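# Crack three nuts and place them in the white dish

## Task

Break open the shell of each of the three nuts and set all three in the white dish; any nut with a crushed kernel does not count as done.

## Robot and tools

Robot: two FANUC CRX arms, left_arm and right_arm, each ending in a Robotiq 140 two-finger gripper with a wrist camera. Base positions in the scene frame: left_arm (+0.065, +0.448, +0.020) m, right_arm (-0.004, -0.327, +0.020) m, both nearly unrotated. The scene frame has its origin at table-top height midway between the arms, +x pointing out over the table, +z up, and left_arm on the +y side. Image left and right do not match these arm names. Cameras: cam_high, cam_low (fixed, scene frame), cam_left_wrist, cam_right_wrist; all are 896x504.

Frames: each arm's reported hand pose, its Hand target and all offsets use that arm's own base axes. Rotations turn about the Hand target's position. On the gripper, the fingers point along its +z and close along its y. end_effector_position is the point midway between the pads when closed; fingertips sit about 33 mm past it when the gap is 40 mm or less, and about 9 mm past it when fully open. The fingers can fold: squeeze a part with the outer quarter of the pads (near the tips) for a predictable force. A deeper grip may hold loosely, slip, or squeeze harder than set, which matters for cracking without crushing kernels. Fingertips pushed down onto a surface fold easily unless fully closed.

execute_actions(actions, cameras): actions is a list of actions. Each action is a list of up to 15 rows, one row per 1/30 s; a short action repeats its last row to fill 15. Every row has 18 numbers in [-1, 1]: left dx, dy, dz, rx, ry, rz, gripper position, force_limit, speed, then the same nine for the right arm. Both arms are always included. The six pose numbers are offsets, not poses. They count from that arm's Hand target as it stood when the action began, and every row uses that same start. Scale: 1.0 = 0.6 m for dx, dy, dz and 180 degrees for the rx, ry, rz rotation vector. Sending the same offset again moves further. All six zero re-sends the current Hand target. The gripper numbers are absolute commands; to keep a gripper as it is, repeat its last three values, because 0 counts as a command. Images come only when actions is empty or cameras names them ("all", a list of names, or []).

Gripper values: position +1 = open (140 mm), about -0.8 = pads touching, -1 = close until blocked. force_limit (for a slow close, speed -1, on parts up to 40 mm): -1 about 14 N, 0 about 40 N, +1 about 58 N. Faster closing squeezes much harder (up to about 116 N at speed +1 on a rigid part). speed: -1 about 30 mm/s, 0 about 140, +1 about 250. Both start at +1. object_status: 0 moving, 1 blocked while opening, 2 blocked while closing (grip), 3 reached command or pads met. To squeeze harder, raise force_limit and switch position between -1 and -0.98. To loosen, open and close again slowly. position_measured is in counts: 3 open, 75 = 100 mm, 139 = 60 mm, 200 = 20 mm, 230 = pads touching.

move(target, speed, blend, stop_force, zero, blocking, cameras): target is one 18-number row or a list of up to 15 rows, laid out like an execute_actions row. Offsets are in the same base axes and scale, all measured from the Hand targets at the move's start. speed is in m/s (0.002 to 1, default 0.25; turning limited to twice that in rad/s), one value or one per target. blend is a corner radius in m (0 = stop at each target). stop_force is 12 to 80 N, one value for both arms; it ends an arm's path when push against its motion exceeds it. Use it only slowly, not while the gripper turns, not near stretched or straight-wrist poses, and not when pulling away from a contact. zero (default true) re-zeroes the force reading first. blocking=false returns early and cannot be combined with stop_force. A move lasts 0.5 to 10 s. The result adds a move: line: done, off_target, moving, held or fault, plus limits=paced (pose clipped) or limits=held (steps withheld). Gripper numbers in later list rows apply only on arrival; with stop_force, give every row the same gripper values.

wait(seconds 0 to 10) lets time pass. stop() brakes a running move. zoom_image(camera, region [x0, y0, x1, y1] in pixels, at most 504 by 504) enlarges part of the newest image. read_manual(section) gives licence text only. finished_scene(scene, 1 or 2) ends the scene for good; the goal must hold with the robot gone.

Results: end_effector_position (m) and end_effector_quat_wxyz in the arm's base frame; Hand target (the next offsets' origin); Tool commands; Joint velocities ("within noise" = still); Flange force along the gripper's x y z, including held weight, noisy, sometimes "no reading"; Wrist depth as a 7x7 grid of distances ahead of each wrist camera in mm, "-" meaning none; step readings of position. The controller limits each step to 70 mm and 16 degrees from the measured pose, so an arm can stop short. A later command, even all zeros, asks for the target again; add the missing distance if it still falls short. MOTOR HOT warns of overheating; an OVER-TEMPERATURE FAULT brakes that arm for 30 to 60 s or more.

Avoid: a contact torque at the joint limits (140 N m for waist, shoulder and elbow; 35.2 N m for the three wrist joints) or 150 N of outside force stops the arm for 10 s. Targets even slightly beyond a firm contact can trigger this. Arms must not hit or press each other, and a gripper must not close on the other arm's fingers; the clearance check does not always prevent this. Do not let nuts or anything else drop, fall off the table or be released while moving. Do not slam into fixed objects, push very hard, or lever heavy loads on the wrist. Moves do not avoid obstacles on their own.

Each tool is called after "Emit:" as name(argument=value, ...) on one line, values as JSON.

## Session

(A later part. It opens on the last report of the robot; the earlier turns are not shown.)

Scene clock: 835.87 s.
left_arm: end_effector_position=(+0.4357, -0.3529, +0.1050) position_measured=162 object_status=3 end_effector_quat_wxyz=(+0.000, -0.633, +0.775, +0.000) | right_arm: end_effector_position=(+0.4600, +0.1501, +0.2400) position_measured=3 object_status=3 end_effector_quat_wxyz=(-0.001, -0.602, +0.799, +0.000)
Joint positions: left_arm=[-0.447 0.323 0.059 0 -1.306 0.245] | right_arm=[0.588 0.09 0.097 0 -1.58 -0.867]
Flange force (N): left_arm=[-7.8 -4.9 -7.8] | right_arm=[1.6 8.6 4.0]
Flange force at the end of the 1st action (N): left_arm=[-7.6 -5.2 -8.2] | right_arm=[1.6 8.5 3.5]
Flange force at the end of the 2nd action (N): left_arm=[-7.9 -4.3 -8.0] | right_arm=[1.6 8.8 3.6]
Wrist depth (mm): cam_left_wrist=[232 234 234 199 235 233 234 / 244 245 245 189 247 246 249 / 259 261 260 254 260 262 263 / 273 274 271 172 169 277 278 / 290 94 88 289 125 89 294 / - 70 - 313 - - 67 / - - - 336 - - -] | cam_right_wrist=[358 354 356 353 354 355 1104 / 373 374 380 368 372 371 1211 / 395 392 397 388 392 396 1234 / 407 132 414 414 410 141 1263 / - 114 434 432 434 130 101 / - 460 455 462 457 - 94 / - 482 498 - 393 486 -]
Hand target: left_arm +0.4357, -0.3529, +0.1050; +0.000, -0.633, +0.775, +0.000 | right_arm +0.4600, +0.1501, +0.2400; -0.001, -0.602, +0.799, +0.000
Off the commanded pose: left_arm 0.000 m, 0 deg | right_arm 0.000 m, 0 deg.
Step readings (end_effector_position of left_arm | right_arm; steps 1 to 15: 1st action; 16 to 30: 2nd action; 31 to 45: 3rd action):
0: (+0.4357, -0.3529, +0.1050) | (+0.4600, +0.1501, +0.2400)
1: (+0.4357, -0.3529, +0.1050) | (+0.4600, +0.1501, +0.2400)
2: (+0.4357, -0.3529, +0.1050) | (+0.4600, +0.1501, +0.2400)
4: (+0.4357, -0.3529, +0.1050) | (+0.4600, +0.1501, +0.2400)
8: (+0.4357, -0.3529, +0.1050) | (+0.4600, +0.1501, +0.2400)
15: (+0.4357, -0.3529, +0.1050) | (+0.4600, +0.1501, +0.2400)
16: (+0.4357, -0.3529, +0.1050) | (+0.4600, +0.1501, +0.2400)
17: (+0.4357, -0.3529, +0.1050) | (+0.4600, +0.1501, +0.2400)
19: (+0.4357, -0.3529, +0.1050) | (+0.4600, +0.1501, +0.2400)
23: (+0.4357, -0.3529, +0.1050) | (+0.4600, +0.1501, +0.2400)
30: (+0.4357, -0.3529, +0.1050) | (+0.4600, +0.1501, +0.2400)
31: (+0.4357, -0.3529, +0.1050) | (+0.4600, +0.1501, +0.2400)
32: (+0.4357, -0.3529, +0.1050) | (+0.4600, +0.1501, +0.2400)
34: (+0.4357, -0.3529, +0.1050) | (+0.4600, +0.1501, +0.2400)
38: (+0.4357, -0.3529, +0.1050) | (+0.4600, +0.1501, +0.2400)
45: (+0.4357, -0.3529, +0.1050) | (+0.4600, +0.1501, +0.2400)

Emit:
execute_actions(actions=[[[0,0,0,0,0,0,-0.28,-0.01,-1,0,0,0,0,0,0,1,-1,0]],[[0,0,0,0,0,0,-0.28,-0.01,-1,0,0,0,0,0,0,1,-1,0]]], cameras=["cam_right_wrist"])

Emit:
zoom_image(camera="cam_right_wrist", region=[445, 270, 545, 370])

Scene clock: 841.97 s.
left_arm: end_effector_position=(+0.4357, -0.3529, +0.1050) position_measured=164 object_status=3 end_effector_quat_wxyz=(+0.000, -0.633, +0.775, +0.000) | right_arm: end_effector_position=(+0.4600, +0.1501, +0.2400) position_measured=3 object_status=3 end_effector_quat_wxyz=(-0.001, -0.602, +0.799, +0.000)
Joint positions: left_arm=[-0.447 0.323 0.059 0 -1.306 0.245] | right_arm=[0.588 0.09 0.097 0 -1.58 -0.867]
Flange force (N): left_arm=[-8.5 -4.7 -8.3] | right_arm=[1.6 8.4 3.9]
Flange force at the end of the 1st action (N): left_arm=[-8.5 -4.4 -8.5] | right_arm=[1.3 8.6 3.8]
Wrist depth (mm): cam_left_wrist=[232 233 234 199 235 233 234 / 245 245 246 189 247 246 246 / 259 259 261 247 261 262 266 / 273 275 271 172 168 278 279 / 290 94 88 294 110 89 294 / - 70 - 311 - 74 70 / - - - 335 - - -] | cam_right_wrist=[363 355 354 358 359 356 1109 / 386 372 373 - 362 371 1189 / 391 395 393 388 416 398 1222 / 422 132 412 411 409 141 1263 / - 114 435 434 432 131 101 / - 107 462 457 461 456 94 / - - 482 - 480 488 -]
Hand target: left_arm +0.4357, -0.3529, +0.1050; +0.000, -0.633, +0.775, +0.000 | right_arm +0.4600, +0.1501, +0.2400; -0.001, -0.602, +0.799, +0.000
Off the commanded pose: left_arm 0.000 m, 0 deg | right_arm 0.000 m, 0 deg.
Step readings (end_effector_position of left_arm | right_arm; steps 1 to 15: 1st action; 16 to 30: 2nd action):
0: (+0.4357, -0.3529, +0.1050) | (+0.4600, +0.1501, +0.2400)
1: (+0.4357, -0.3529, +0.1050) | (+0.4600, +0.1501, +0.2400)
2: (+0.4357, -0.3529, +0.1050) | (+0.4600, +0.1501, +0.2400)
4: (+0.4357, -0.3529, +0.1050) | (+0.4600, +0.1501, +0.2400)
8: (+0.4357, -0.3529, +0.1050) | (+0.4600, +0.1501, +0.2400)
15: (+0.4357, -0.3529, +0.1050) | (+0.4600, +0.1501, +0.2400)
16: (+0.4357, -0.3529, +0.1050) | (+0.4600, +0.1501, +0.2400)
17: (+0.4357, -0.3529, +0.1050) | (+0.4600, +0.1501, +0.2400)
19: (+0.4357, -0.3529, +0.1050) | (+0.4600, +0.1501, +0.2400)
23: (+0.4357, -0.3529, +0.1050) | (+0.4600, +0.1501, +0.2400)
30: (+0.4357, -0.3529, +0.1050) | (+0.4600, +0.1501, +0.2400)
camera_calibration:
cam_right_wrist: T_world_to_cam=[[-0.965374, 0.260632, -0.0111282, 0.42], [0.239359, 0.901927, 0.359492, -0.333122], [0.103732, 0.344381, -0.933082, 0.270682], [0, 0, 0, 1]] pos_world=[0.457114, 0.0977685, 0.376997]
Images, in order (width x height): cam_right_wrist 896x504.

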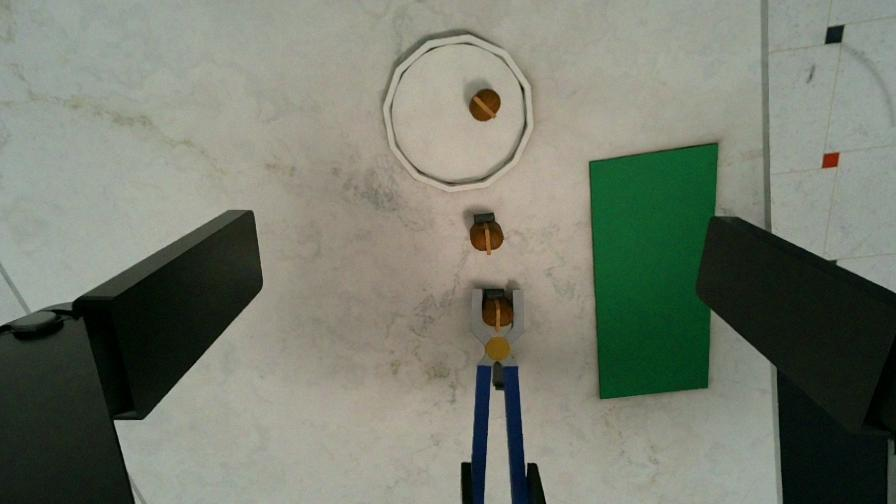

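Scaled by 5.040 from the camera's 896x504 image, which has a finer 1280x720 frame.

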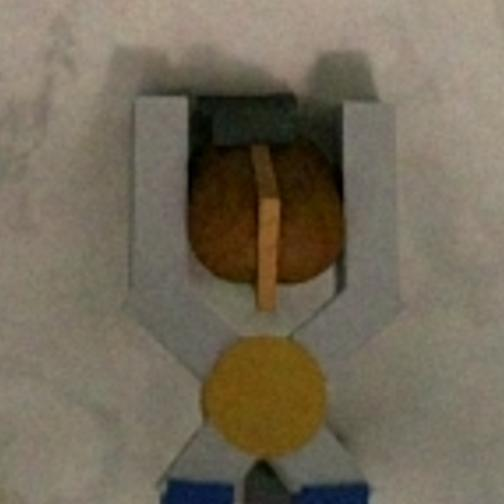

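Emit:
execute_actions(actions=[[[0,0,0,0,0,0,-0.295,-0.5,-1,0,0,0,0,0,0,1,-1,0]],[[0,0,0,0,0,0,-0.295,-0.5,-1,0,0,0,0,0,0,1,-1,0]]])

Emit:
execute_actions(actions=[[[0,0,0,0,0,0,-0.31,-0.5,-1,0,0,0,0,0,0,1,-1,0]],[[0,0,0,0,0,0,-0.31,-0.5,-1,0,0,0,0,0,0,1,-1,0]]], cameras=["cam_right_wrist"])

Emit:
zoom_image(camera="cam_right_wrist", region=[445, 270, 545, 370])

Scene clock: 849.63 s.
left_arm: end_effector_position=(+0.4357, -0.3529, +0.1050) position_measured=166 object_status=3 end_effector_quat_wxyz=(+0.000, -0.633, +0.775, +0.000) | right_arm: end_effector_position=(+0.4600, +0.1501, +0.2400) position_measured=3 object_status=3 end_effector_quat_wxyz=(-0.001, -0.602, +0.799, +0.000)
Joint positions: left_arm=[-0.447 0.323 0.059 0 -1.306 0.245] | right_arm=[0.588 0.09 0.097 0 -1.58 -0.867]
Flange force (N): left_arm=[-9.9 -4.5 -9.5] | right_arm=[1.4 8.9 3.6]
Flange force at the end of the 1st action (N): left_arm=[-10.6 -4.0 -9.3] | right_arm=[1.4 8.0 3.8]
Wrist depth (mm): cam_left_wrist=[232 233 234 199 235 234 235 / 244 246 246 189 248 246 248 / 258 259 259 194 262 262 262 / 273 275 272 172 171 279 279 / 290 283 88 294 120 89 292 / - 70 - 313 - 74 70 / - - - 336 - - -] | cam_right_wrist=[356 356 359 355 347 355 1123 / 371 371 374 365 380 362 1184 / 392 392 389 388 388 393 1217 / 415 132 413 407 - 141 1276 / - 115 433 430 439 131 101 / - 460 461 461 465 - 94 / - 474 488 488 474 492 -]
Hand target: left_arm +0.4357, -0.3529, +0.1050; +0.000, -0.633, +0.775, +0.000 | right_arm +0.4600, +0.1501, +0.2400; -0.001, -0.602, +0.799, +0.000
Off the commanded pose: left_arm 0.000 m, 0 deg | right_arm 0.000 m, 0 deg.
Step readings (end_effector_position of left_arm | right_arm; steps 1 to 15: 1st action; 16 to 30: 2nd action):
0: (+0.4357, -0.3529, +0.1050) | (+0.4600, +0.1501, +0.2400)
1: (+0.4357, -0.3529, +0.1050) | (+0.4600, +0.1501, +0.2400)
2: (+0.4357, -0.3529, +0.1050) | (+0.4600, +0.1501, +0.2400)
4: (+0.4357, -0.3529, +0.1050) | (+0.4600, +0.1501, +0.2400)
8: (+0.4357, -0.3529, +0.1050) | (+0.4600, +0.1501, +0.2400)
15: (+0.4357, -0.3529, +0.1050) | (+0.4600, +0.1501, +0.2400)
16: (+0.4357, -0.3529, +0.1050) | (+0.4600, +0.1501, +0.2400)
17: (+0.4357, -0.3529, +0.1050) | (+0.4600, +0.1501, +0.2400)
19: (+0.4357, -0.3529, +0.1050) | (+0.4600, +0.1501, +0.2400)
23: (+0.4357, -0.3529, +0.1050) | (+0.4600, +0.1501, +0.2400)
30: (+0.4357, -0.3529, +0.1050) | (+0.4600, +0.1501, +0.2400)

Scene clock: 850.83 s.
left_arm: end_effector_position=(+0.4357, -0.3529, +0.1050) position_measured=168 object_status=3 end_effector_quat_wxyz=(+0.000, -0.633, +0.775, +0.000) | right_arm: end_effector_position=(+0.4600, +0.1501, +0.2400) position_measured=3 object_status=3 end_effector_quat_wxyz=(-0.001, -0.602, +0.799, +0.000)
Joint positions: left_arm=[-0.447 0.323 0.059 0 -1.306 0.245] | right_arm=[0.588 0.09 0.097 0 -1.58 -0.867]
Flange force (N): left_arm=[-10.0 -3.7 -8.8] | right_arm=[1.2 9.0 4.2]
Flange force at the end of the 1st action (N): left_arm=[-10.0 -3.6 -9.1] | right_arm=[1.4 8.1 3.4]
Wrist depth (mm): cam_left_wrist=[232 234 234 202 233 234 235 / - 246 246 189 247 246 248 / 258 259 260 182 261 263 263 / 273 274 271 172 171 278 279 / 291 94 94 294 117 89 292 / - 69 81 312 - 77 69 / - - - 335 - - -] | cam_right_wrist=[356 351 352 356 354 353 1114 / 381 378 379 - 373 373 1184 / 392 390 386 390 388 384 1234 / 409 132 413 410 402 141 1270 / - 107 420 - - 132 101 / - 459 473 457 463 464 94 / - 487 490 489 488 483 -]
Hand target: left_arm +0.4357, -0.3529, +0.1050; +0.000, -0.633, +0.775, +0.000 | right_arm +0.4600, +0.1501, +0.2400; -0.001, -0.602, +0.799, +0.000
Off the commanded pose: left_arm 0.000 m, 0 deg | right_arm 0.000 m, 0 deg.
Step readings (end_effector_position of left_arm | right_arm; steps 1 to 15: 1st action; 16 to 30: 2nd action):
0: (+0.4357, -0.3529, +0.1050) | (+0.4600, +0.1501, +0.2400)
1: (+0.4357, -0.3529, +0.1050) | (+0.4600, +0.1501, +0.2400)
2: (+0.4357, -0.3529, +0.1050) | (+0.4600, +0.1501, +0.2400)
4: (+0.4357, -0.3529, +0.1050) | (+0.4600, +0.1501, +0.2400)
8: (+0.4357, -0.3529, +0.1050) | (+0.4600, +0.1501, +0.2400)
15: (+0.4357, -0.3529, +0.1050) | (+0.4600, +0.1501, +0.2400)
16: (+0.4357, -0.3529, +0.1050) | (+0.4600, +0.1501, +0.2400)
17: (+0.4357, -0.3529, +0.1050) | (+0.4600, +0.1501, +0.2400)
19: (+0.4357, -0.3529, +0.1050) | (+0.4600, +0.1501, +0.2400)
23: (+0.4357, -0.3529, +0.1050) | (+0.4600, +0.1501, +0.2400)
30: (+0.4357, -0.3529, +0.1050) | (+0.4600, +0.1501, +0.2400)
camera_calibration:
cam_right_wrist: T_world_to_cam=[[-0.965374, 0.260632, -0.0111282, 0.42], [0.239359, 0.901927, 0.359492, -0.333122], [0.103732, 0.344381, -0.933082, 0.270682], [0, 0, 0, 1]] pos_world=[0.457114, 0.0977685, 0.376997]
Images, in order (width x height): cam_right_wrist 896x504.

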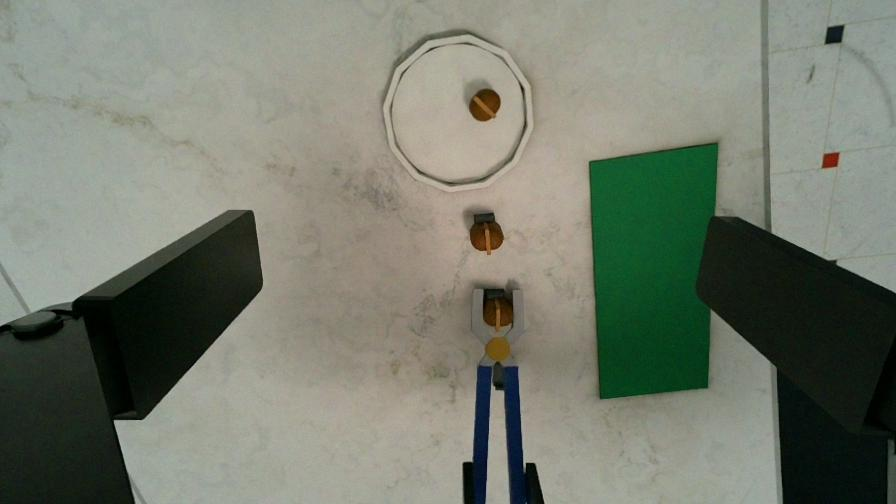

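Scaled by 5.040 from the camera's 896x504 image, which has a finer 1280x720 frame.

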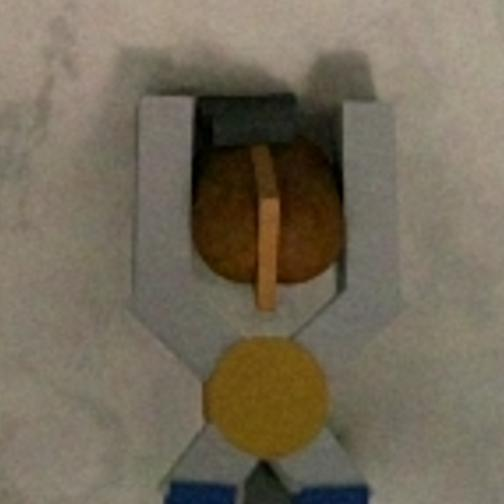

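Emit:
execute_actions(actions=[[[0,0,0,0,0,0,-0.322,-0.5,-1,0,0,0,0,0,0,1,-1,0]],[[0,0,0,0,0,0,-0.322,-0.5,-1,0,0,0,0,0,0,1,-1,0]]])

Emit:
execute_actions(actions=[[[0,0,0,0,0,0,-0.2,-1,-1,0,0,0,0,0,0,1,-1,0]],[[0,0,0,0,0,0,-0.05,-1,-1,0,0,0,0,0,0,1,-1,0]],[[0,0,0,0,0,0,-0.05,-1,-1,0,0,0,0,0,0,1,-1,0]]], cameras=["cam_right_wrist"])

Emit:
zoom_image(camera="cam_right_wrist", region=[445, 270, 545, 370])

Scene clock: 860.37 s.
left_arm: end_effector_position=(+0.4357, -0.3529, +0.1050) position_measured=170 object_status=3 end_effector_quat_wxyz=(+0.000, -0.633, +0.775, +0.000) | right_arm: end_effector_position=(+0.4600, +0.1501, +0.2400) position_measured=3 object_status=3 end_effector_quat_wxyz=(-0.001, -0.602, +0.799, +0.000)
Joint positions: left_arm=[-0.447 0.323 0.059 0 -1.306 0.245] | right_arm=[0.588 0.09 0.097 0 -1.58 -0.867]
Flange force (N): left_arm=[-9.9 -4.4 -8.7] | right_arm=[1.3 8.2 3.6]
Flange force at the end of the 1st action (N): left_arm=[-9.9 -3.8 -9.5] | right_arm=[1.2 8.5 3.7]
Wrist depth (mm): cam_left_wrist=[233 233 234 202 236 231 234 / 245 246 246 189 247 246 248 / 259 259 260 188 261 262 263 / 274 273 272 171 170 278 278 / 290 284 94 292 115 91 295 / - 68 80 312 - 72 69 / - - - 337 - - -] | cam_right_wrist=[367 358 356 350 353 355 1128 / 375 372 367 368 372 369 1163 / 393 389 390 388 387 390 1234 / 408 132 413 408 411 140 1301 / - 101 440 415 - 132 101 / - 459 445 - 461 - 94 / - 489 486 488 - - -]
Hand target: left_arm +0.4357, -0.3529, +0.1050; +0.000, -0.633, +0.775, +0.000 | right_arm +0.4600, +0.1501, +0.2400; -0.001, -0.602, +0.799, +0.000
Off the commanded pose: left_arm 0.000 m, 0 deg | right_arm 0.000 m, 0 deg.
Step readings (end_effector_position of left_arm | right_arm; steps 1 to 15: 1st action; 16 to 30: 2nd action):
0: (+0.4357, -0.3529, +0.1050) | (+0.4600, +0.1501, +0.2400)
1: (+0.4357, -0.3529, +0.1050) | (+0.4600, +0.1501, +0.2400)
2: (+0.4357, -0.3529, +0.1050) | (+0.4600, +0.1501, +0.2400)
4: (+0.4357, -0.3529, +0.1050) | (+0.4600, +0.1501, +0.2400)
8: (+0.4357, -0.3529, +0.1050) | (+0.4600, +0.1501, +0.2400)
15: (+0.4357, -0.3529, +0.1050) | (+0.4600, +0.1501, +0.2400)
16: (+0.4357, -0.3529, +0.1050) | (+0.4600, +0.1501, +0.2400)
17: (+0.4357, -0.3529, +0.1050) | (+0.4600, +0.1501, +0.2400)
19: (+0.4357, -0.3529, +0.1050) | (+0.4600, +0.1501, +0.2400)
23: (+0.4357, -0.3529, +0.1050) | (+0.4600, +0.1501, +0.2400)
30: (+0.4357, -0.3529, +0.1050) | (+0.4600, +0.1501, +0.2400)

Scene clock: 862.07 s.
left_arm: end_effector_position=(+0.4357, -0.3529, +0.1050) position_measured=135 object_status=3 end_effector_quat_wxyz=(+0.000, -0.633, +0.775, +0.000) | right_arm: end_effector_position=(+0.4600, +0.1501, +0.2400) position_measured=3 object_status=3 end_effector_quat_wxyz=(-0.001, -0.602, +0.799, +0.000)
Joint positions: left_arm=[-0.447 0.323 0.059 0 -1.306 0.245] | right_arm=[0.588 0.09 0.097 0 -1.58 -0.867]
Flange force (N): left_arm=[2.5 -4.2 0.0] | right_arm=[1.7 8.9 3.9]
Flange force at the end of the 1st action (N): left_arm=[2.4 -4.6 0.0] | right_arm=[1.4 8.4 4.3]
Flange force at the end of the 2nd action (N): left_arm=[2.2 -4.1 0.0] | right_arm=[1.0 8.2 3.7]
Wrist depth (mm): cam_left_wrist=[232 233 234 203 234 234 235 / 245 245 246 241 247 246 249 / 259 258 260 246 260 262 262 / 273 274 143 272 167 278 278 / 286 88 94 293 137 90 290 / - 70 306 313 313 - 67 / - 67 - 335 - - -] | cam_right_wrist=[355 356 357 348 356 355 1104 / 369 372 368 372 372 374 1178 / 388 389 397 392 387 384 1228 / 416 132 415 411 402 140 1282 / - 100 420 432 442 131 101 / - 461 460 463 459 463 94 / - 492 491 497 484 - -]
Hand target: left_arm +0.4357, -0.3529, +0.1050; +0.000, -0.633, +0.775, +0.000 | right_arm +0.4600, +0.1501, +0.2400; -0.001, -0.602, +0.799, +0.000
Off the commanded pose: left_arm 0.000 m, 0 deg | right_arm 0.000 m, 0 deg.
Step readings (end_effector_position of left_arm | right_arm; steps 1 to 15: 1st action; 16 to 30: 2nd action; 31 to 45: 3rd action):
0: (+0.4357, -0.3529, +0.1050) | (+0.4600, +0.1501, +0.2400)
1: (+0.4357, -0.3529, +0.1050) | (+0.4600, +0.1501, +0.2400)
2: (+0.4357, -0.3529, +0.1050) | (+0.4600, +0.1501, +0.2400)
4: (+0.4357, -0.3529, +0.1050) | (+0.4600, +0.1501, +0.2400)
8: (+0.4357, -0.3529, +0.1050) | (+0.4600, +0.1501, +0.2400)
15: (+0.4357, -0.3529, +0.1050) | (+0.4600, +0.1501, +0.2400)
16: (+0.4357, -0.3529, +0.1050) | (+0.4600, +0.1501, +0.2400)
17: (+0.4357, -0.3529, +0.1050) | (+0.4600, +0.1501, +0.2400)
19: (+0.4357, -0.3529, +0.1050) | (+0.4600, +0.1501, +0.2400)
23: (+0.4357, -0.3529, +0.1050) | (+0.4600, +0.1501, +0.2400)
30: (+0.4357, -0.3529, +0.1050) | (+0.4600, +0.1501, +0.2400)
31: (+0.4357, -0.3529, +0.1050) | (+0.4600, +0.1501, +0.2400)
32: (+0.4357, -0.3529, +0.1050) | (+0.4600, +0.1501, +0.2400)
34: (+0.4357, -0.3529, +0.1050) | (+0.4600, +0.1501, +0.2400)
38: (+0.4357, -0.3529, +0.1050) | (+0.4600, +0.1501, +0.2400)
45: (+0.4357, -0.3529, +0.1050) | (+0.4600, +0.1501, +0.2400)
camera_calibration:
cam_right_wrist: T_world_to_cam=[[-0.965374, 0.260632, -0.0111282, 0.42], [0.239359, 0.901927, 0.359492, -0.333122], [0.103732, 0.344381, -0.933082, 0.270682], [0, 0, 0, 1]] pos_world=[0.457114, 0.0977685, 0.376997]
Images, in order (width x height): cam_right_wrist 896x504.

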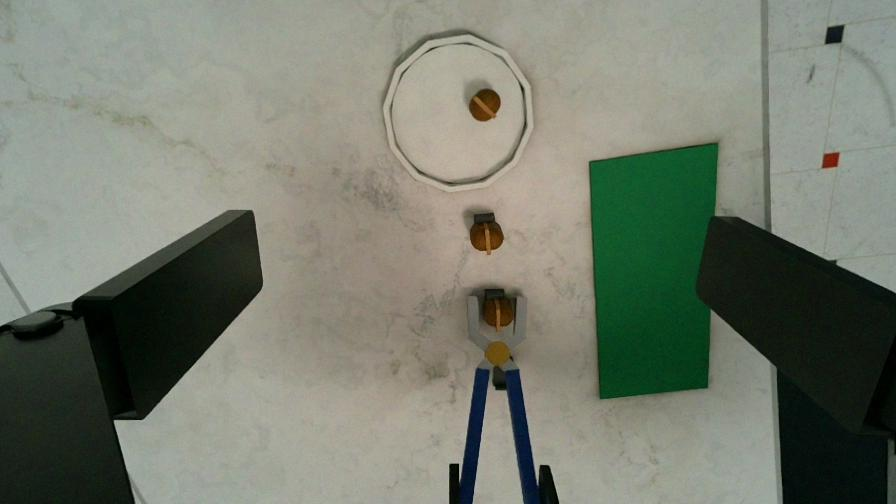

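Scaled by 5.040 from the camera's 896x504 image, which has a finer 1280x720 frame.

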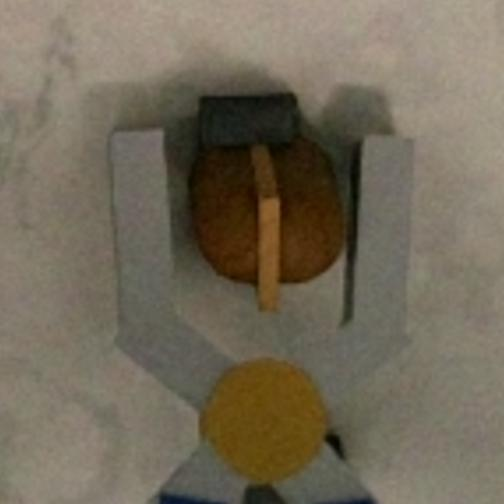

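Emit:
move(target=[[0.0098, 0.0482, 0, 0, 0, 0, -0.05, -1, -1, 0, 0, 0, 0, 0, 0, 1, -1, 0], [0.08, 0.0338, 0, 0, 0, 0, -0.05, -1, -1, 0, 0, 0, 0, 0, 0, 1, -1, 0], [0.0801, 0.0338, 0, 0, 0, 0, -0.2, -1, -1, 0, 0, 0, 0, 0, 0, 1, -1, 0]], speed=0.04, cameras=["cam_right_wrist"])

Emit:
move(target=[[0.0498, 0.245, 0, 0, 0, 0, -0.2, -1, -1, 0, 0, 0, 0, 0, 0, 1, -1, 0]], speed=0.08, cameras=["cam_right_wrist"])

Scene clock: 884.10 s.
left_arm: end_effector_position=(+0.4838, -0.3326, +0.1050) position_measured=154 object_status=0 end_effector_quat_wxyz=(+0.000, -0.633, +0.775, +0.000) | right_arm: end_effector_position=(+0.4600, +0.1501, +0.2400) position_measured=3 object_status=3 end_effector_quat_wxyz=(-0.001, -0.602, +0.799, +0.000)
Joint positions: left_arm=[-0.379 0.388 0.145 0 -1.328 0.177] | right_arm=[0.588 0.09 0.097 0 -1.58 -0.867]
Flange force (N): left_arm=[1.8 -5.3 -0.2] | right_arm=[0.8 8.6 3.1]
Wrist depth (mm): cam_left_wrist=[233 233 234 200 235 236 234 / 245 245 245 194 247 248 247 / 258 258 259 254 261 262 263 / 272 274 268 173 161 278 278 / 287 83 93 292 116 89 292 / - 69 - 312 - - 67 / - 70 - 335 - - -] | cam_right_wrist=[359 357 356 352 355 353 1123 / 385 372 372 373 371 370 1184 / 396 392 392 386 386 387 1211 / 412 132 411 416 406 140 1270 / - 114 436 434 439 130 101 / - 459 460 461 467 455 94 / - 475 488 467 - 490 -]
Hand target: left_arm +0.4838, -0.3326, +0.1050; +0.000, -0.633, +0.775, +0.000 | right_arm +0.4600, +0.1501, +0.2400; -0.001, -0.602, +0.799, +0.000
Off the commanded pose: left_arm 0.000 m, 0 deg | right_arm 0.000 m, 0 deg.
move: done
camera_calibration:
cam_right_wrist: T_world_to_cam=[[-0.965374, 0.260632, -0.0111282, 0.42], [0.239359, 0.901927, 0.359492, -0.333122], [0.103732, 0.344381, -0.933082, 0.270682], [0, 0, 0, 1]] pos_world=[0.457114, 0.0977685, 0.376997]
Images, in order (width x height): cam_right_wrist 896x504.

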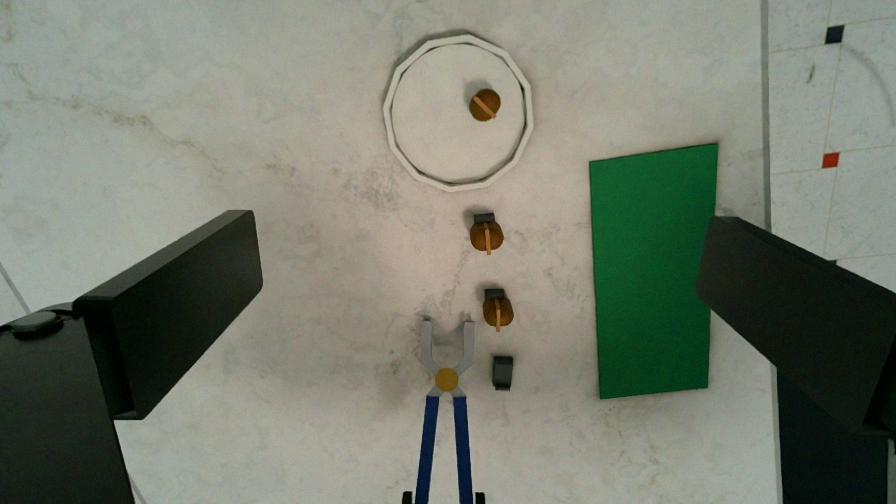

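Scene clock: 886.33 s.
left_arm: end_effector_position=(+0.5136, -0.1856, +0.1050) position_measured=154 object_status=3 end_effector_quat_wxyz=(+0.000, -0.633, +0.775, +0.000) | right_arm: end_effector_position=(+0.4600, +0.1501, +0.2400) position_measured=3 object_status=3 end_effector_quat_wxyz=(-0.001, -0.602, +0.799, +0.000)
Joint positions: left_arm=[-0.106 0.288 0.013 0 -1.296 -0.095] | right_arm=[0.588 0.09 0.097 0 -1.58 -0.867]
Flange force (N): left_arm=[-0.1 -4.9 0.0] | right_arm=[1.0 9.1 3.7]
Wrist depth (mm): cam_left_wrist=[232 232 234 200 235 235 236 / 245 245 246 197 248 248 249 / 259 259 261 255 259 262 263 / 273 274 269 173 161 278 279 / 286 83 93 293 116 89 292 / - 69 - 313 - - 67 / - 70 - 336 - - -] | cam_right_wrist=[359 356 354 353 366 354 1114 / 374 371 372 360 376 370 1163 / 392 390 391 394 390 378 1222 / 410 132 411 413 403 140 1251 / - 107 437 438 451 132 101 / - 108 455 463 - 470 94 / - 492 481 476 - 472 -]
Hand target: left_arm +0.5136, -0.1856, +0.1050; +0.000, -0.633, +0.775, +0.000 | right_arm +0.4600, +0.1501, +0.2400; -0.001, -0.602, +0.799, +0.000
Off the commanded pose: left_arm 0.000 m, 0 deg | right_arm 0.000 m, 0 deg.
move: done
camera_calibration:
cam_right_wrist: T_world_to_cam=[[-0.965374, 0.260632, -0.0111282, 0.42], [0.239359, 0.901927, 0.359492, -0.333122], [0.103732, 0.344381, -0.933082, 0.270682], [0, 0, 0, 1]] pos_world=[0.457114, 0.0977685, 0.376997]
Images, in order (width x height): cam_right_wrist 896x504.

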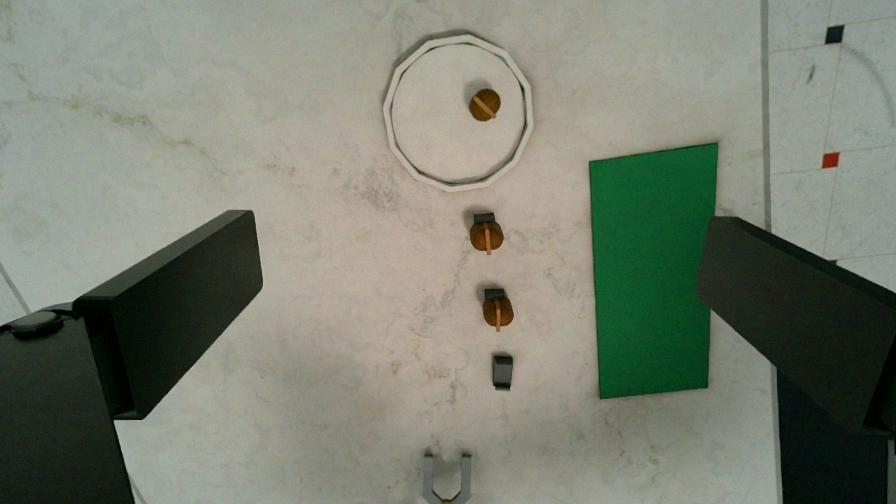

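Emit:
execute_actions(actions=[])

Scene clock: 905.57 s.
left_arm: end_effector_position=(+0.5136, -0.1856, +0.1050) position_measured=154 object_status=3 end_effector_quat_wxyz=(+0.000, -0.633, +0.775, +0.000) | right_arm: end_effector_position=(+0.4600, +0.1501, +0.2400) position_measured=3 object_status=3 end_effector_quat_wxyz=(-0.001, -0.602, +0.799, +0.000)
Joint positions: left_arm=[-0.106 0.288 0.013 0 -1.296 -0.095] | right_arm=[0.588 0.09 0.097 0 -1.58 -0.867]
Joint velocities: within noise
Flange force (N): left_arm=[0.7 -5.2 -0.3] | right_arm=[0.9 8.3 3.9]
Wrist depth (mm): cam_left_wrist=[232 233 234 200 235 236 236 / 245 245 247 198 248 248 249 / 259 259 260 181 259 261 263 / 273 274 269 172 161 277 279 / 287 83 93 294 116 89 292 / - 69 - 313 - - 67 / - 69 - 335 - - -] | cam_right_wrist=[355 359 357 349 354 353 1114 / 375 374 369 362 371 378 1143 / 392 395 380 392 396 - 1211 / 406 132 411 413 415 140 1257 / - 115 434 428 435 131 101 / - 461 468 469 - - 94 / - 490 488 486 494 493 -]
Hand target: left_arm +0.5136, -0.1856, +0.1050; +0.000, -0.633, +0.775, +0.000 | right_arm +0.4600, +0.1501, +0.2400; -0.001, -0.602, +0.799, +0.000
Tool commands: left_gripper/position=-0.2 left_gripper/force_limit=-1.0 left_gripper/speed=-1.0 right_gripper/position=+1.0 right_gripper/force_limit=-1.0 right_gripper/speed=+0.0
Off the commanded pose: left_arm 0.000 m, 0 deg | right_arm 0.000 m, 0 deg.
camera_calibration:
cam_left_wrist: T_world_to_cam=[[-0.983822, 0.179147, 0.000442107, 0.542017], [0.16888, 0.926609, 0.335969, 0.0545099], [0.0597781, 0.330608, -0.941873, 0.272948], [0, 0, 0, 1]] pos_world=[0.507726, -0.237849, 0.238529]
cam_right_wrist: T_world_to_cam=[[-0.965374, 0.260632, -0.0111282, 0.42], [0.239359, 0.901927, 0.359492, -0.333122], [0.103732, 0.344381, -0.933082, 0.270682], [0, 0, 0, 1]] pos_world=[0.457114, 0.0977685, 0.376997]

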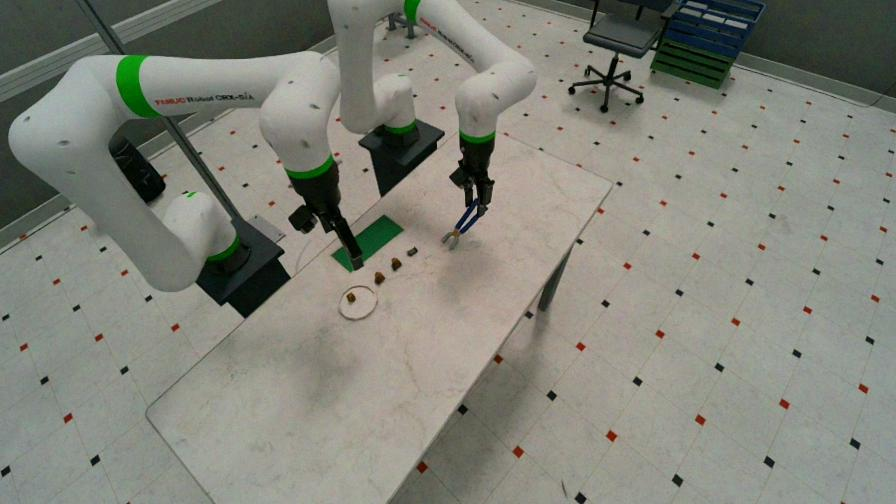

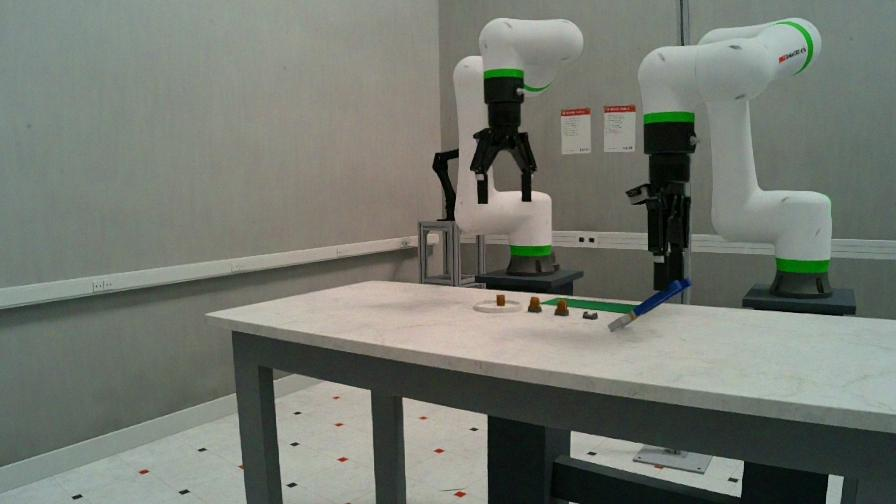

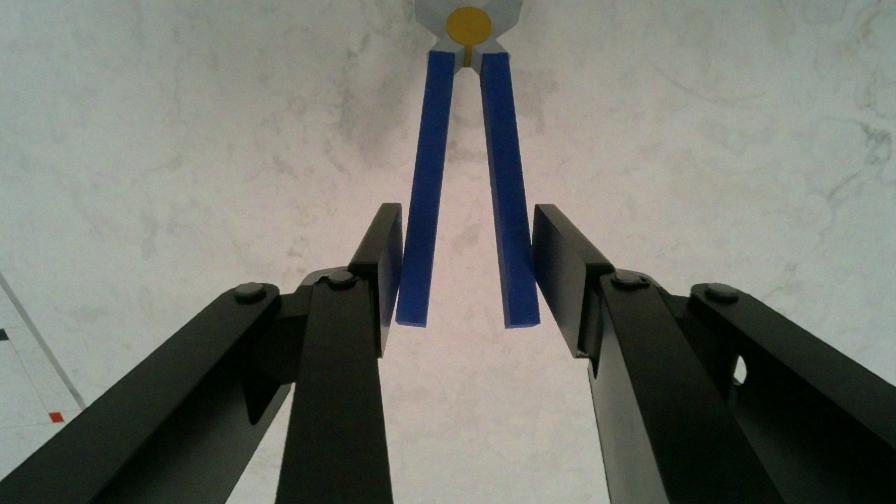

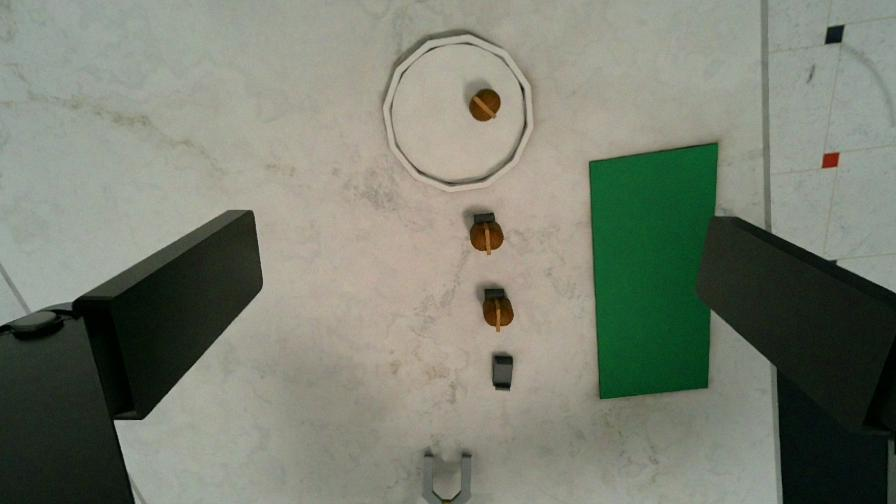

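Emit:
move(target=[0,0,0,0,0,0,-0.2,-1,-1,0.01167,0.2373,-0.25,0,0,0,-0.08,-1,0], speed=0.2, cameras=["cam_right_wrist"])

Scene clock: 927.40 s.
left_arm: end_effector_position=(+0.5136, -0.1856, +0.1050) position_measured=154 object_status=3 end_effector_quat_wxyz=(+0.000, -0.633, +0.775, +0.000) | right_arm: end_effector_position=(+0.4669, +0.2925, +0.0900) position_measured=139 object_status=3 end_effector_quat_wxyz=(-0.001, -0.602, +0.799, +0.000)
Joint positions: left_arm=[-0.106 0.288 0.013 0 -1.296 -0.095] | right_arm=[0.797 0.312 0.008 0 -1.269 -1.077]
Flange force (N): left_arm=[0.4 -4.4 0.4] | right_arm=[5.2 9.2 0.8]
Wrist depth (mm): cam_left_wrist=[233 233 234 199 236 236 237 / 245 245 246 197 248 248 249 / 258 259 260 254 258 263 263 / 273 275 268 173 161 277 278 / 286 83 93 293 116 89 294 / - 69 - 314 - - 67 / - 70 - 335 - - -] | cam_right_wrist=[221 220 221 215 220 218 218 / 232 231 232 230 230 228 227 / 243 242 240 240 242 240 240 / 256 255 131 255 149 244 254 / 268 87 83 268 263 89 90 / - 81 - 286 284 - 71 / - - - 302 302 - -]
Hand target: left_arm +0.5136, -0.1856, +0.1050; +0.000, -0.633, +0.775, +0.000 | right_arm +0.4670, +0.2924, +0.0900; -0.001, -0.602, +0.799, +0.000
Off the commanded pose: left_arm 0.000 m, 0 deg | right_arm 0.000 m, 0 deg.
move: done
camera_calibration:
cam_right_wrist: T_world_to_cam=[[-0.965349, 0.260728, -0.0110379, 0.387946], [0.239457, 0.90182, 0.359695, -0.409283], [0.103737, 0.344588, -0.933005, 0.0809188], [0, 0, 0, 1]] pos_world=[0.464115, 0.240068, 0.226997]
Images, in order (width x height): cam_right_wrist 896x504.

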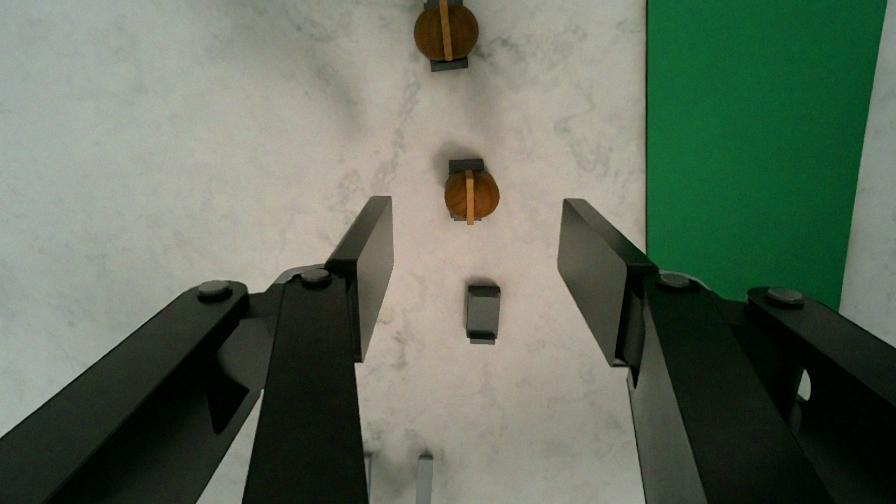

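Emit:
move(target=[0,0,0,0,0,0,-0.2,-1,-1,0.0003,0.0015,-0.0583,0,0,0,-0.08,-1,0], speed=0.08, cameras=["cam_right_wrist"])

Emit:
zoom_image(camera="cam_right_wrist", region=[350, 60, 600, 310])

Scene clock: 935.53 s.
left_arm: end_effector_position=(+0.5136, -0.1856, +0.1050) position_measured=154 object_status=3 end_effector_quat_wxyz=(+0.000, -0.633, +0.775, +0.000) | right_arm: end_effector_position=(+0.4672, +0.2933, +0.0551) position_measured=139 object_status=3 end_effector_quat_wxyz=(-0.001, -0.602, +0.799, +0.000)
Joint positions: left_arm=[-0.106 0.288 0.013 0 -1.296 -0.095] | right_arm=[0.798 0.342 -0.038 0 -1.193 -1.077]
Flange force (N): left_arm=[0.7 -4.6 0.2] | right_arm=[4.1 8.5 0.8]
Wrist depth (mm): cam_left_wrist=[233 233 233 200 235 237 236 / 244 246 245 197 247 248 248 / 258 259 259 256 258 261 262 / 273 274 268 172 161 277 279 / 288 83 93 294 116 89 293 / - 69 - 311 - - 67 / - 70 - 334 - - -] | cam_right_wrist=[190 189 189 165 189 186 185 / 199 198 198 199 197 196 195 / 206 207 207 205 207 203 206 / 219 219 133 219 148 213 217 / 229 87 83 228 226 89 90 / - 81 - 248 244 - 71 / - - - 258 258 - -]
Hand target: left_arm +0.5136, -0.1856, +0.1050; +0.000, -0.633, +0.775, +0.000 | right_arm +0.4672, +0.2933, +0.0551; -0.001, -0.602, +0.799, +0.000
Off the commanded pose: left_arm 0.000 m, 0 deg | right_arm 0.000 m, 0 deg.
move: done
camera_calibration:
cam_right_wrist: T_world_to_cam=[[-0.965364, 0.260664, -0.0112189, 0.387576], [0.239355, 0.901919, 0.359514, -0.397532], [0.103831, 0.344377, -0.933072, 0.048046], [0, 0, 0, 1]] pos_world=[0.464314, 0.240968, 0.192097]
Images, in order (width x height): cam_right_wrist 896x504.

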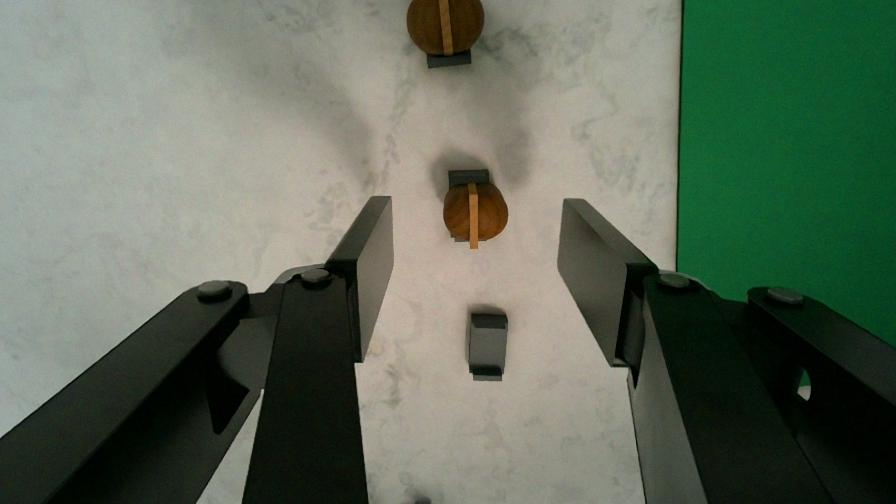

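Scaled by 2.016 from the camera's 896x504 image, which has a finer 1280x720 frame.

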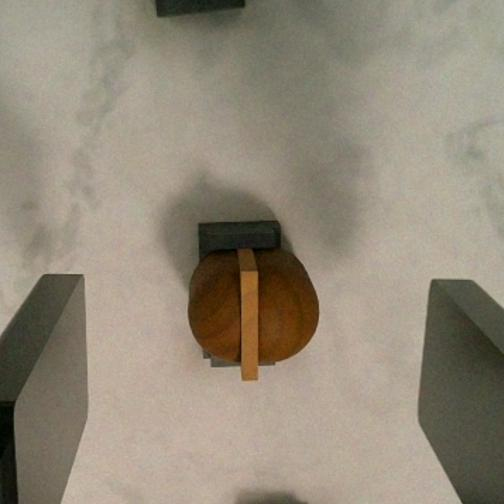

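Emit:
move(target=[0,0,0,0,0,0,-0.2,-1,-1,-0.0008,-0.0008,-0.0535,0,0,0,-0.08,-1,0], speed=0.06)

Emit:
execute_actions(actions=[[[0,0,0,0,0,0,-0.2,-1,-1,0,0,0,0,0,0,-1,-1,-1]],[[0,0,0,0,0,0,-0.2,-1,-1,0,0,0,0,0,0,-1,-1,-1]],[[0,0,0,0,0,0,-0.2,-1,-1,0,0,0,0,0,0,-1,-1,-1]],[[0,0,0,0,0,0,-0.2,-1,-1,0,0,0,0,0,0,-1,-1,-1]],[[0,0,0,0,0,0,-0.2,-1,-1,0,0,0,0,0,0,-1,-1,-1]]], cameras=["cam_right_wrist"])

Scene clock: 946.47 s.
left_arm: end_effector_position=(+0.5136, -0.1856, +0.1050) position_measured=154 object_status=3 end_effector_quat_wxyz=(+0.000, -0.633, +0.775, +0.000) | right_arm: end_effector_position=(+0.4667, +0.2929, +0.0230) position_measured=139 object_status=3 end_effector_quat_wxyz=(-0.001, -0.602, +0.799, +0.000)
Joint positions: left_arm=[-0.106 0.288 0.013 0 -1.296 -0.095] | right_arm=[0.798 0.372 -0.078 0 -1.122 -1.077]
Flange force (N): left_arm=[1.0 -4.6 -0.4] | right_arm=[3.3 7.5 0.1]
Wrist depth (mm): cam_left_wrist=[233 232 234 199 235 236 236 / 245 246 246 198 247 248 249 / 258 258 260 254 259 263 263 / 272 274 269 173 161 277 278 / 288 83 93 293 116 89 293 / - 69 - 312 - - 67 / - 70 - 337 - - -] | cam_right_wrist=[160 160 159 138 159 159 158 / 168 167 167 167 167 166 163 / 176 176 175 175 175 175 173 / 185 185 181 172 149 183 181 / 193 87 83 195 190 89 86 / - 81 - 206 206 - 71 / - - - 220 218 - -]
Hand target: left_arm +0.5136, -0.1856, +0.1050; +0.000, -0.633, +0.775, +0.000 | right_arm +0.4667, +0.2929, +0.0230; -0.001, -0.602, +0.799, +0.000
Off the commanded pose: left_arm 0.000 m, 0 deg | right_arm 0.000 m, 0 deg.
move: done

Scene clock: 949.17 s.
left_arm: end_effector_position=(+0.5136, -0.1856, +0.1050) position_measured=154 object_status=3 end_effector_quat_wxyz=(+0.000, -0.633, +0.775, +0.000) | right_arm: end_effector_position=(+0.4667, +0.2929, +0.0230) position_measured=192 object_status=2 end_effector_quat_wxyz=(-0.001, -0.602, +0.799, +0.000)
Joint positions: left_arm=[-0.106 0.288 0.013 0 -1.296 -0.095] | right_arm=[0.798 0.372 -0.078 0 -1.122 -1.077]
Flange force (N): left_arm=[0.5 -5.1 0.0] | right_arm=[3.8 8.7 -2.7]
Flange force at the end of the 1st action (N): left_arm=[1.0 -4.7 0.1] | right_arm=[4.3 7.7 0.3]
Flange force at the end of the 2nd action (N): left_arm=[0.8 -5.0 0.3] | right_arm=[3.7 7.9 0.5]
Flange force at the end of the 3rd action (N): left_arm=[0.7 -5.1 -0.1] | right_arm=[3.9 9.3 -3.3]
Flange force at the end of the 4th action (N): left_arm=[0.6 -4.4 -0.1] | right_arm=[3.2 9.0 -3.1]
Wrist depth (mm): cam_left_wrist=[233 233 234 200 235 235 236 / 245 245 246 197 247 248 249 / 258 258 259 254 254 262 262 / 273 274 268 172 161 279 279 / 287 83 93 292 116 89 292 / - 69 - 313 - - 67 / - 70 - 335 - - -] | cam_right_wrist=[160 159 159 138 159 158 157 / 167 167 167 166 166 167 164 / 176 175 175 173 175 174 172 / 185 185 183 150 149 184 181 / 195 191 89 191 116 89 189 / - - - 203 - - - / - - - 219 - - -]
Hand target: left_arm +0.5136, -0.1856, +0.1050; +0.000, -0.633, +0.775, +0.000 | right_arm +0.4667, +0.2929, +0.0230; -0.001, -0.602, +0.799, +0.000
Off the commanded pose: left_arm 0.000 m, 0 deg | right_arm 0.000 m, 0 deg.
Step readings (end_effector_position of left_arm | right_arm; steps 1 to 15: 1st action; 16 to 30: 2nd action; 31 to 45: 3rd action; 46 to 60: 4th action; 61 to 75: 5th action):
0: (+0.5136, -0.1856, +0.1050) | (+0.4667, +0.2929, +0.0230)
1: (+0.5136, -0.1856, +0.1050) | (+0.4667, +0.2929, +0.0230)
2: (+0.5136, -0.1856, +0.1050) | (+0.4667, +0.2929, +0.0230)
4: (+0.5136, -0.1856, +0.1050) | (+0.4667, +0.2929, +0.0229)
8: (+0.5136, -0.1856, +0.1050) | (+0.4667, +0.2929, +0.0229)
15: (+0.5136, -0.1856, +0.1050) | (+0.4667, +0.2929, +0.0229)
16: (+0.5136, -0.1856, +0.1050) | (+0.4667, +0.2929, +0.0229)
17: (+0.5136, -0.1856, +0.1050) | (+0.4667, +0.2929, +0.0229)
19: (+0.5136, -0.1856, +0.1050) | (+0.4667, +0.2929, +0.0229)
23: (+0.5136, -0.1856, +0.1050) | (+0.4667, +0.2929, +0.0229)
30: (+0.5136, -0.1856, +0.1050) | (+0.4667, +0.2929, +0.0229)
31: (+0.5136, -0.1856, +0.1050) | (+0.4667, +0.2929, +0.0229)
32: (+0.5136, -0.1856, +0.1050) | (+0.4667, +0.2929, +0.0229)
34: (+0.5136, -0.1856, +0.1050) | (+0.4667, +0.2929, +0.0229)
38: (+0.5136, -0.1856, +0.1050) | (+0.4667, +0.2929, +0.0229)
45: (+0.5136, -0.1856, +0.1050) | (+0.4667, +0.2929, +0.0230)
46: (+0.5136, -0.1856, +0.1050) | (+0.4667, +0.2929, +0.0230)
47: (+0.5136, -0.1856, +0.1050) | (+0.4667, +0.2929, +0.0230)
49: (+0.5136, -0.1856, +0.1050) | (+0.4667, +0.2929, +0.0230)
53: (+0.5136, -0.1856, +0.1050) | (+0.4667, +0.2929, +0.0230)
60: (+0.5136, -0.1856, +0.1050) | (+0.4667, +0.2929, +0.0230)
61: (+0.5136, -0.1856, +0.1050) | (+0.4667, +0.2929, +0.0230)
62: (+0.5136, -0.1856, +0.1050) | (+0.4667, +0.2929, +0.0230)
64: (+0.5136, -0.1856, +0.1050) | (+0.4667, +0.2929, +0.0230)
68: (+0.5136, -0.1856, +0.1050) | (+0.4667, +0.2929, +0.0230)
75: (+0.5136, -0.1856, +0.1050) | (+0.4667, +0.2929, +0.0230)
camera_calibration:
cam_right_wrist: T_world_to_cam=[[-0.965374, 0.260632, -0.0111282, 0.386834], [0.239359, 0.901927, 0.359492, -0.385475], [0.103732, 0.344381, -0.933082, 0.0182371], [0, 0, 0, 1]] pos_world=[0.463814, 0.240569, 0.159897]
Images, in order (width x height): cam_right_wrist 896x504.

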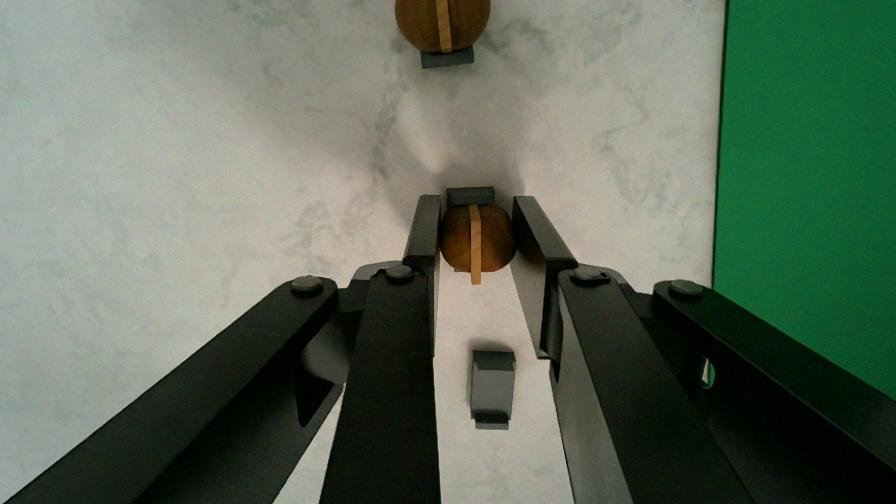

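Emit:
move(target=[[0,0,0,0,0,0,-0.2,-1,-1,0,0,0.16667,0,0,0,-1,-1,-1],[0,0,0,0,0,0,-0.2,-1,-1,0.013,-0.2923,0.16667,0,0,-0.411,-1,-1,-1]], speed=[0.08,0.2], cameras=["cam_right_wrist","cam_high"])

Scene clock: 982.87 s.
left_arm: end_effector_position=(+0.5136, -0.1856, +0.1050) position_measured=154 object_status=3 end_effector_quat_wxyz=(+0.000, -0.633, +0.775, +0.000) | right_arm: end_effector_position=(+0.4745, +0.1175, +0.1229) position_measured=192 object_status=2 end_effector_quat_wxyz=(-0.001, +0.000, +1.000, +0.001)
Joint positions: left_arm=[-0.106 0.288 0.013 0 -1.296 -0.095] | right_arm=[0.51 0.138 -0.124 -0.002 -1.31 -2.08]
Flange force (N): left_arm=[0.7 -4.8 0.2] | right_arm=[9.8 1.6 2.2]
Wrist depth (mm): cam_left_wrist=[233 233 234 200 235 236 236 / 244 245 247 197 247 248 249 / 259 259 259 254 259 262 263 / 273 273 269 172 161 278 279 / 287 83 93 294 116 89 292 / - 69 - 314 - - 67 / - 70 - 336 - - -] | cam_right_wrist=[253 252 254 247 248 248 249 / 264 263 262 256 259 261 259 / 279 276 275 270 271 273 269 / 292 292 288 149 124 288 285 / 308 - 89 88 116 89 299 / - - - 324 - - - / - - - 343 - - -]
Hand target: left_arm +0.5136, -0.1856, +0.1050; +0.000, -0.633, +0.775, +0.000 | right_arm +0.4745, +0.1175, +0.1230; -0.001, +0.000, +1.000, +0.001
Off the commanded pose: left_arm 0.000 m, 0 deg | right_arm 0.000 m, 0 deg.
move: done
camera_calibration:
cam_right_wrist: T_world_to_cam=[[-0.0158501, 0.999814, -0.010954, -0.0962835], [0.932968, 0.0187288, 0.359471, -0.490407], [0.359609, -0.00452211, -0.933092, 0.0907346], [0, 0, 0, 1]] pos_world=[0.42338, 0.105861, 0.259896]
Images, in order (width x height): cam_high 896x504, cam_right_wrist 896x504.

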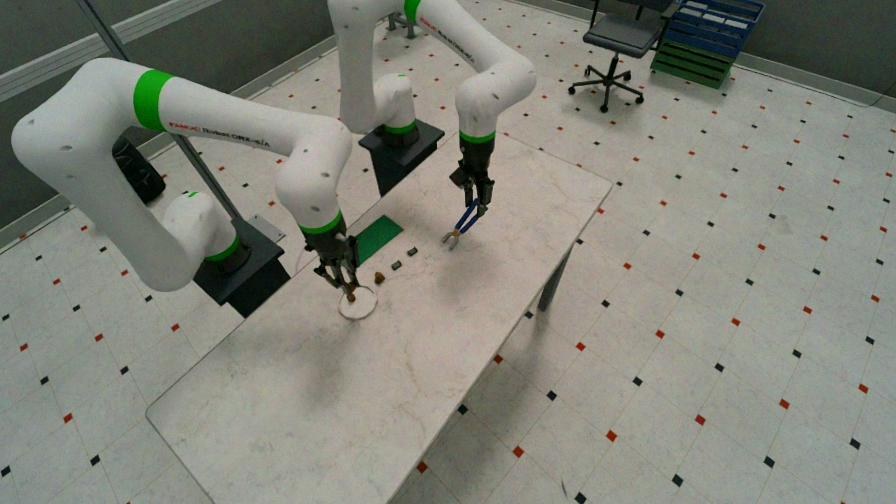

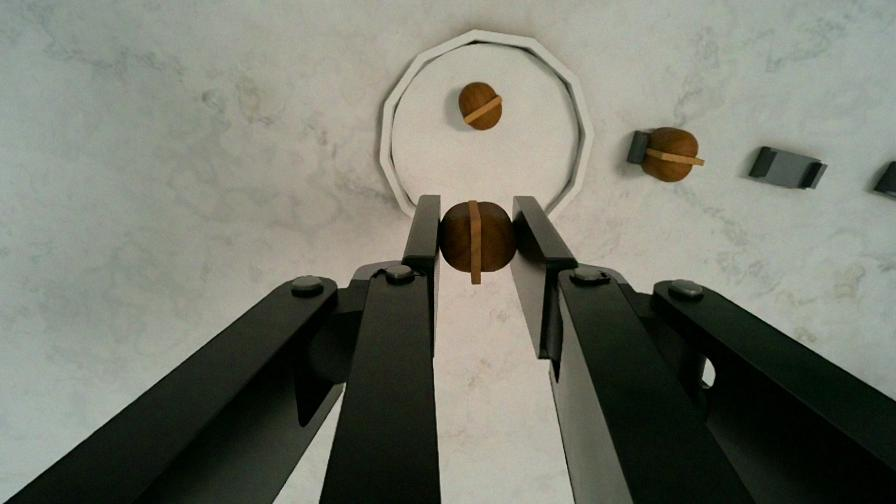

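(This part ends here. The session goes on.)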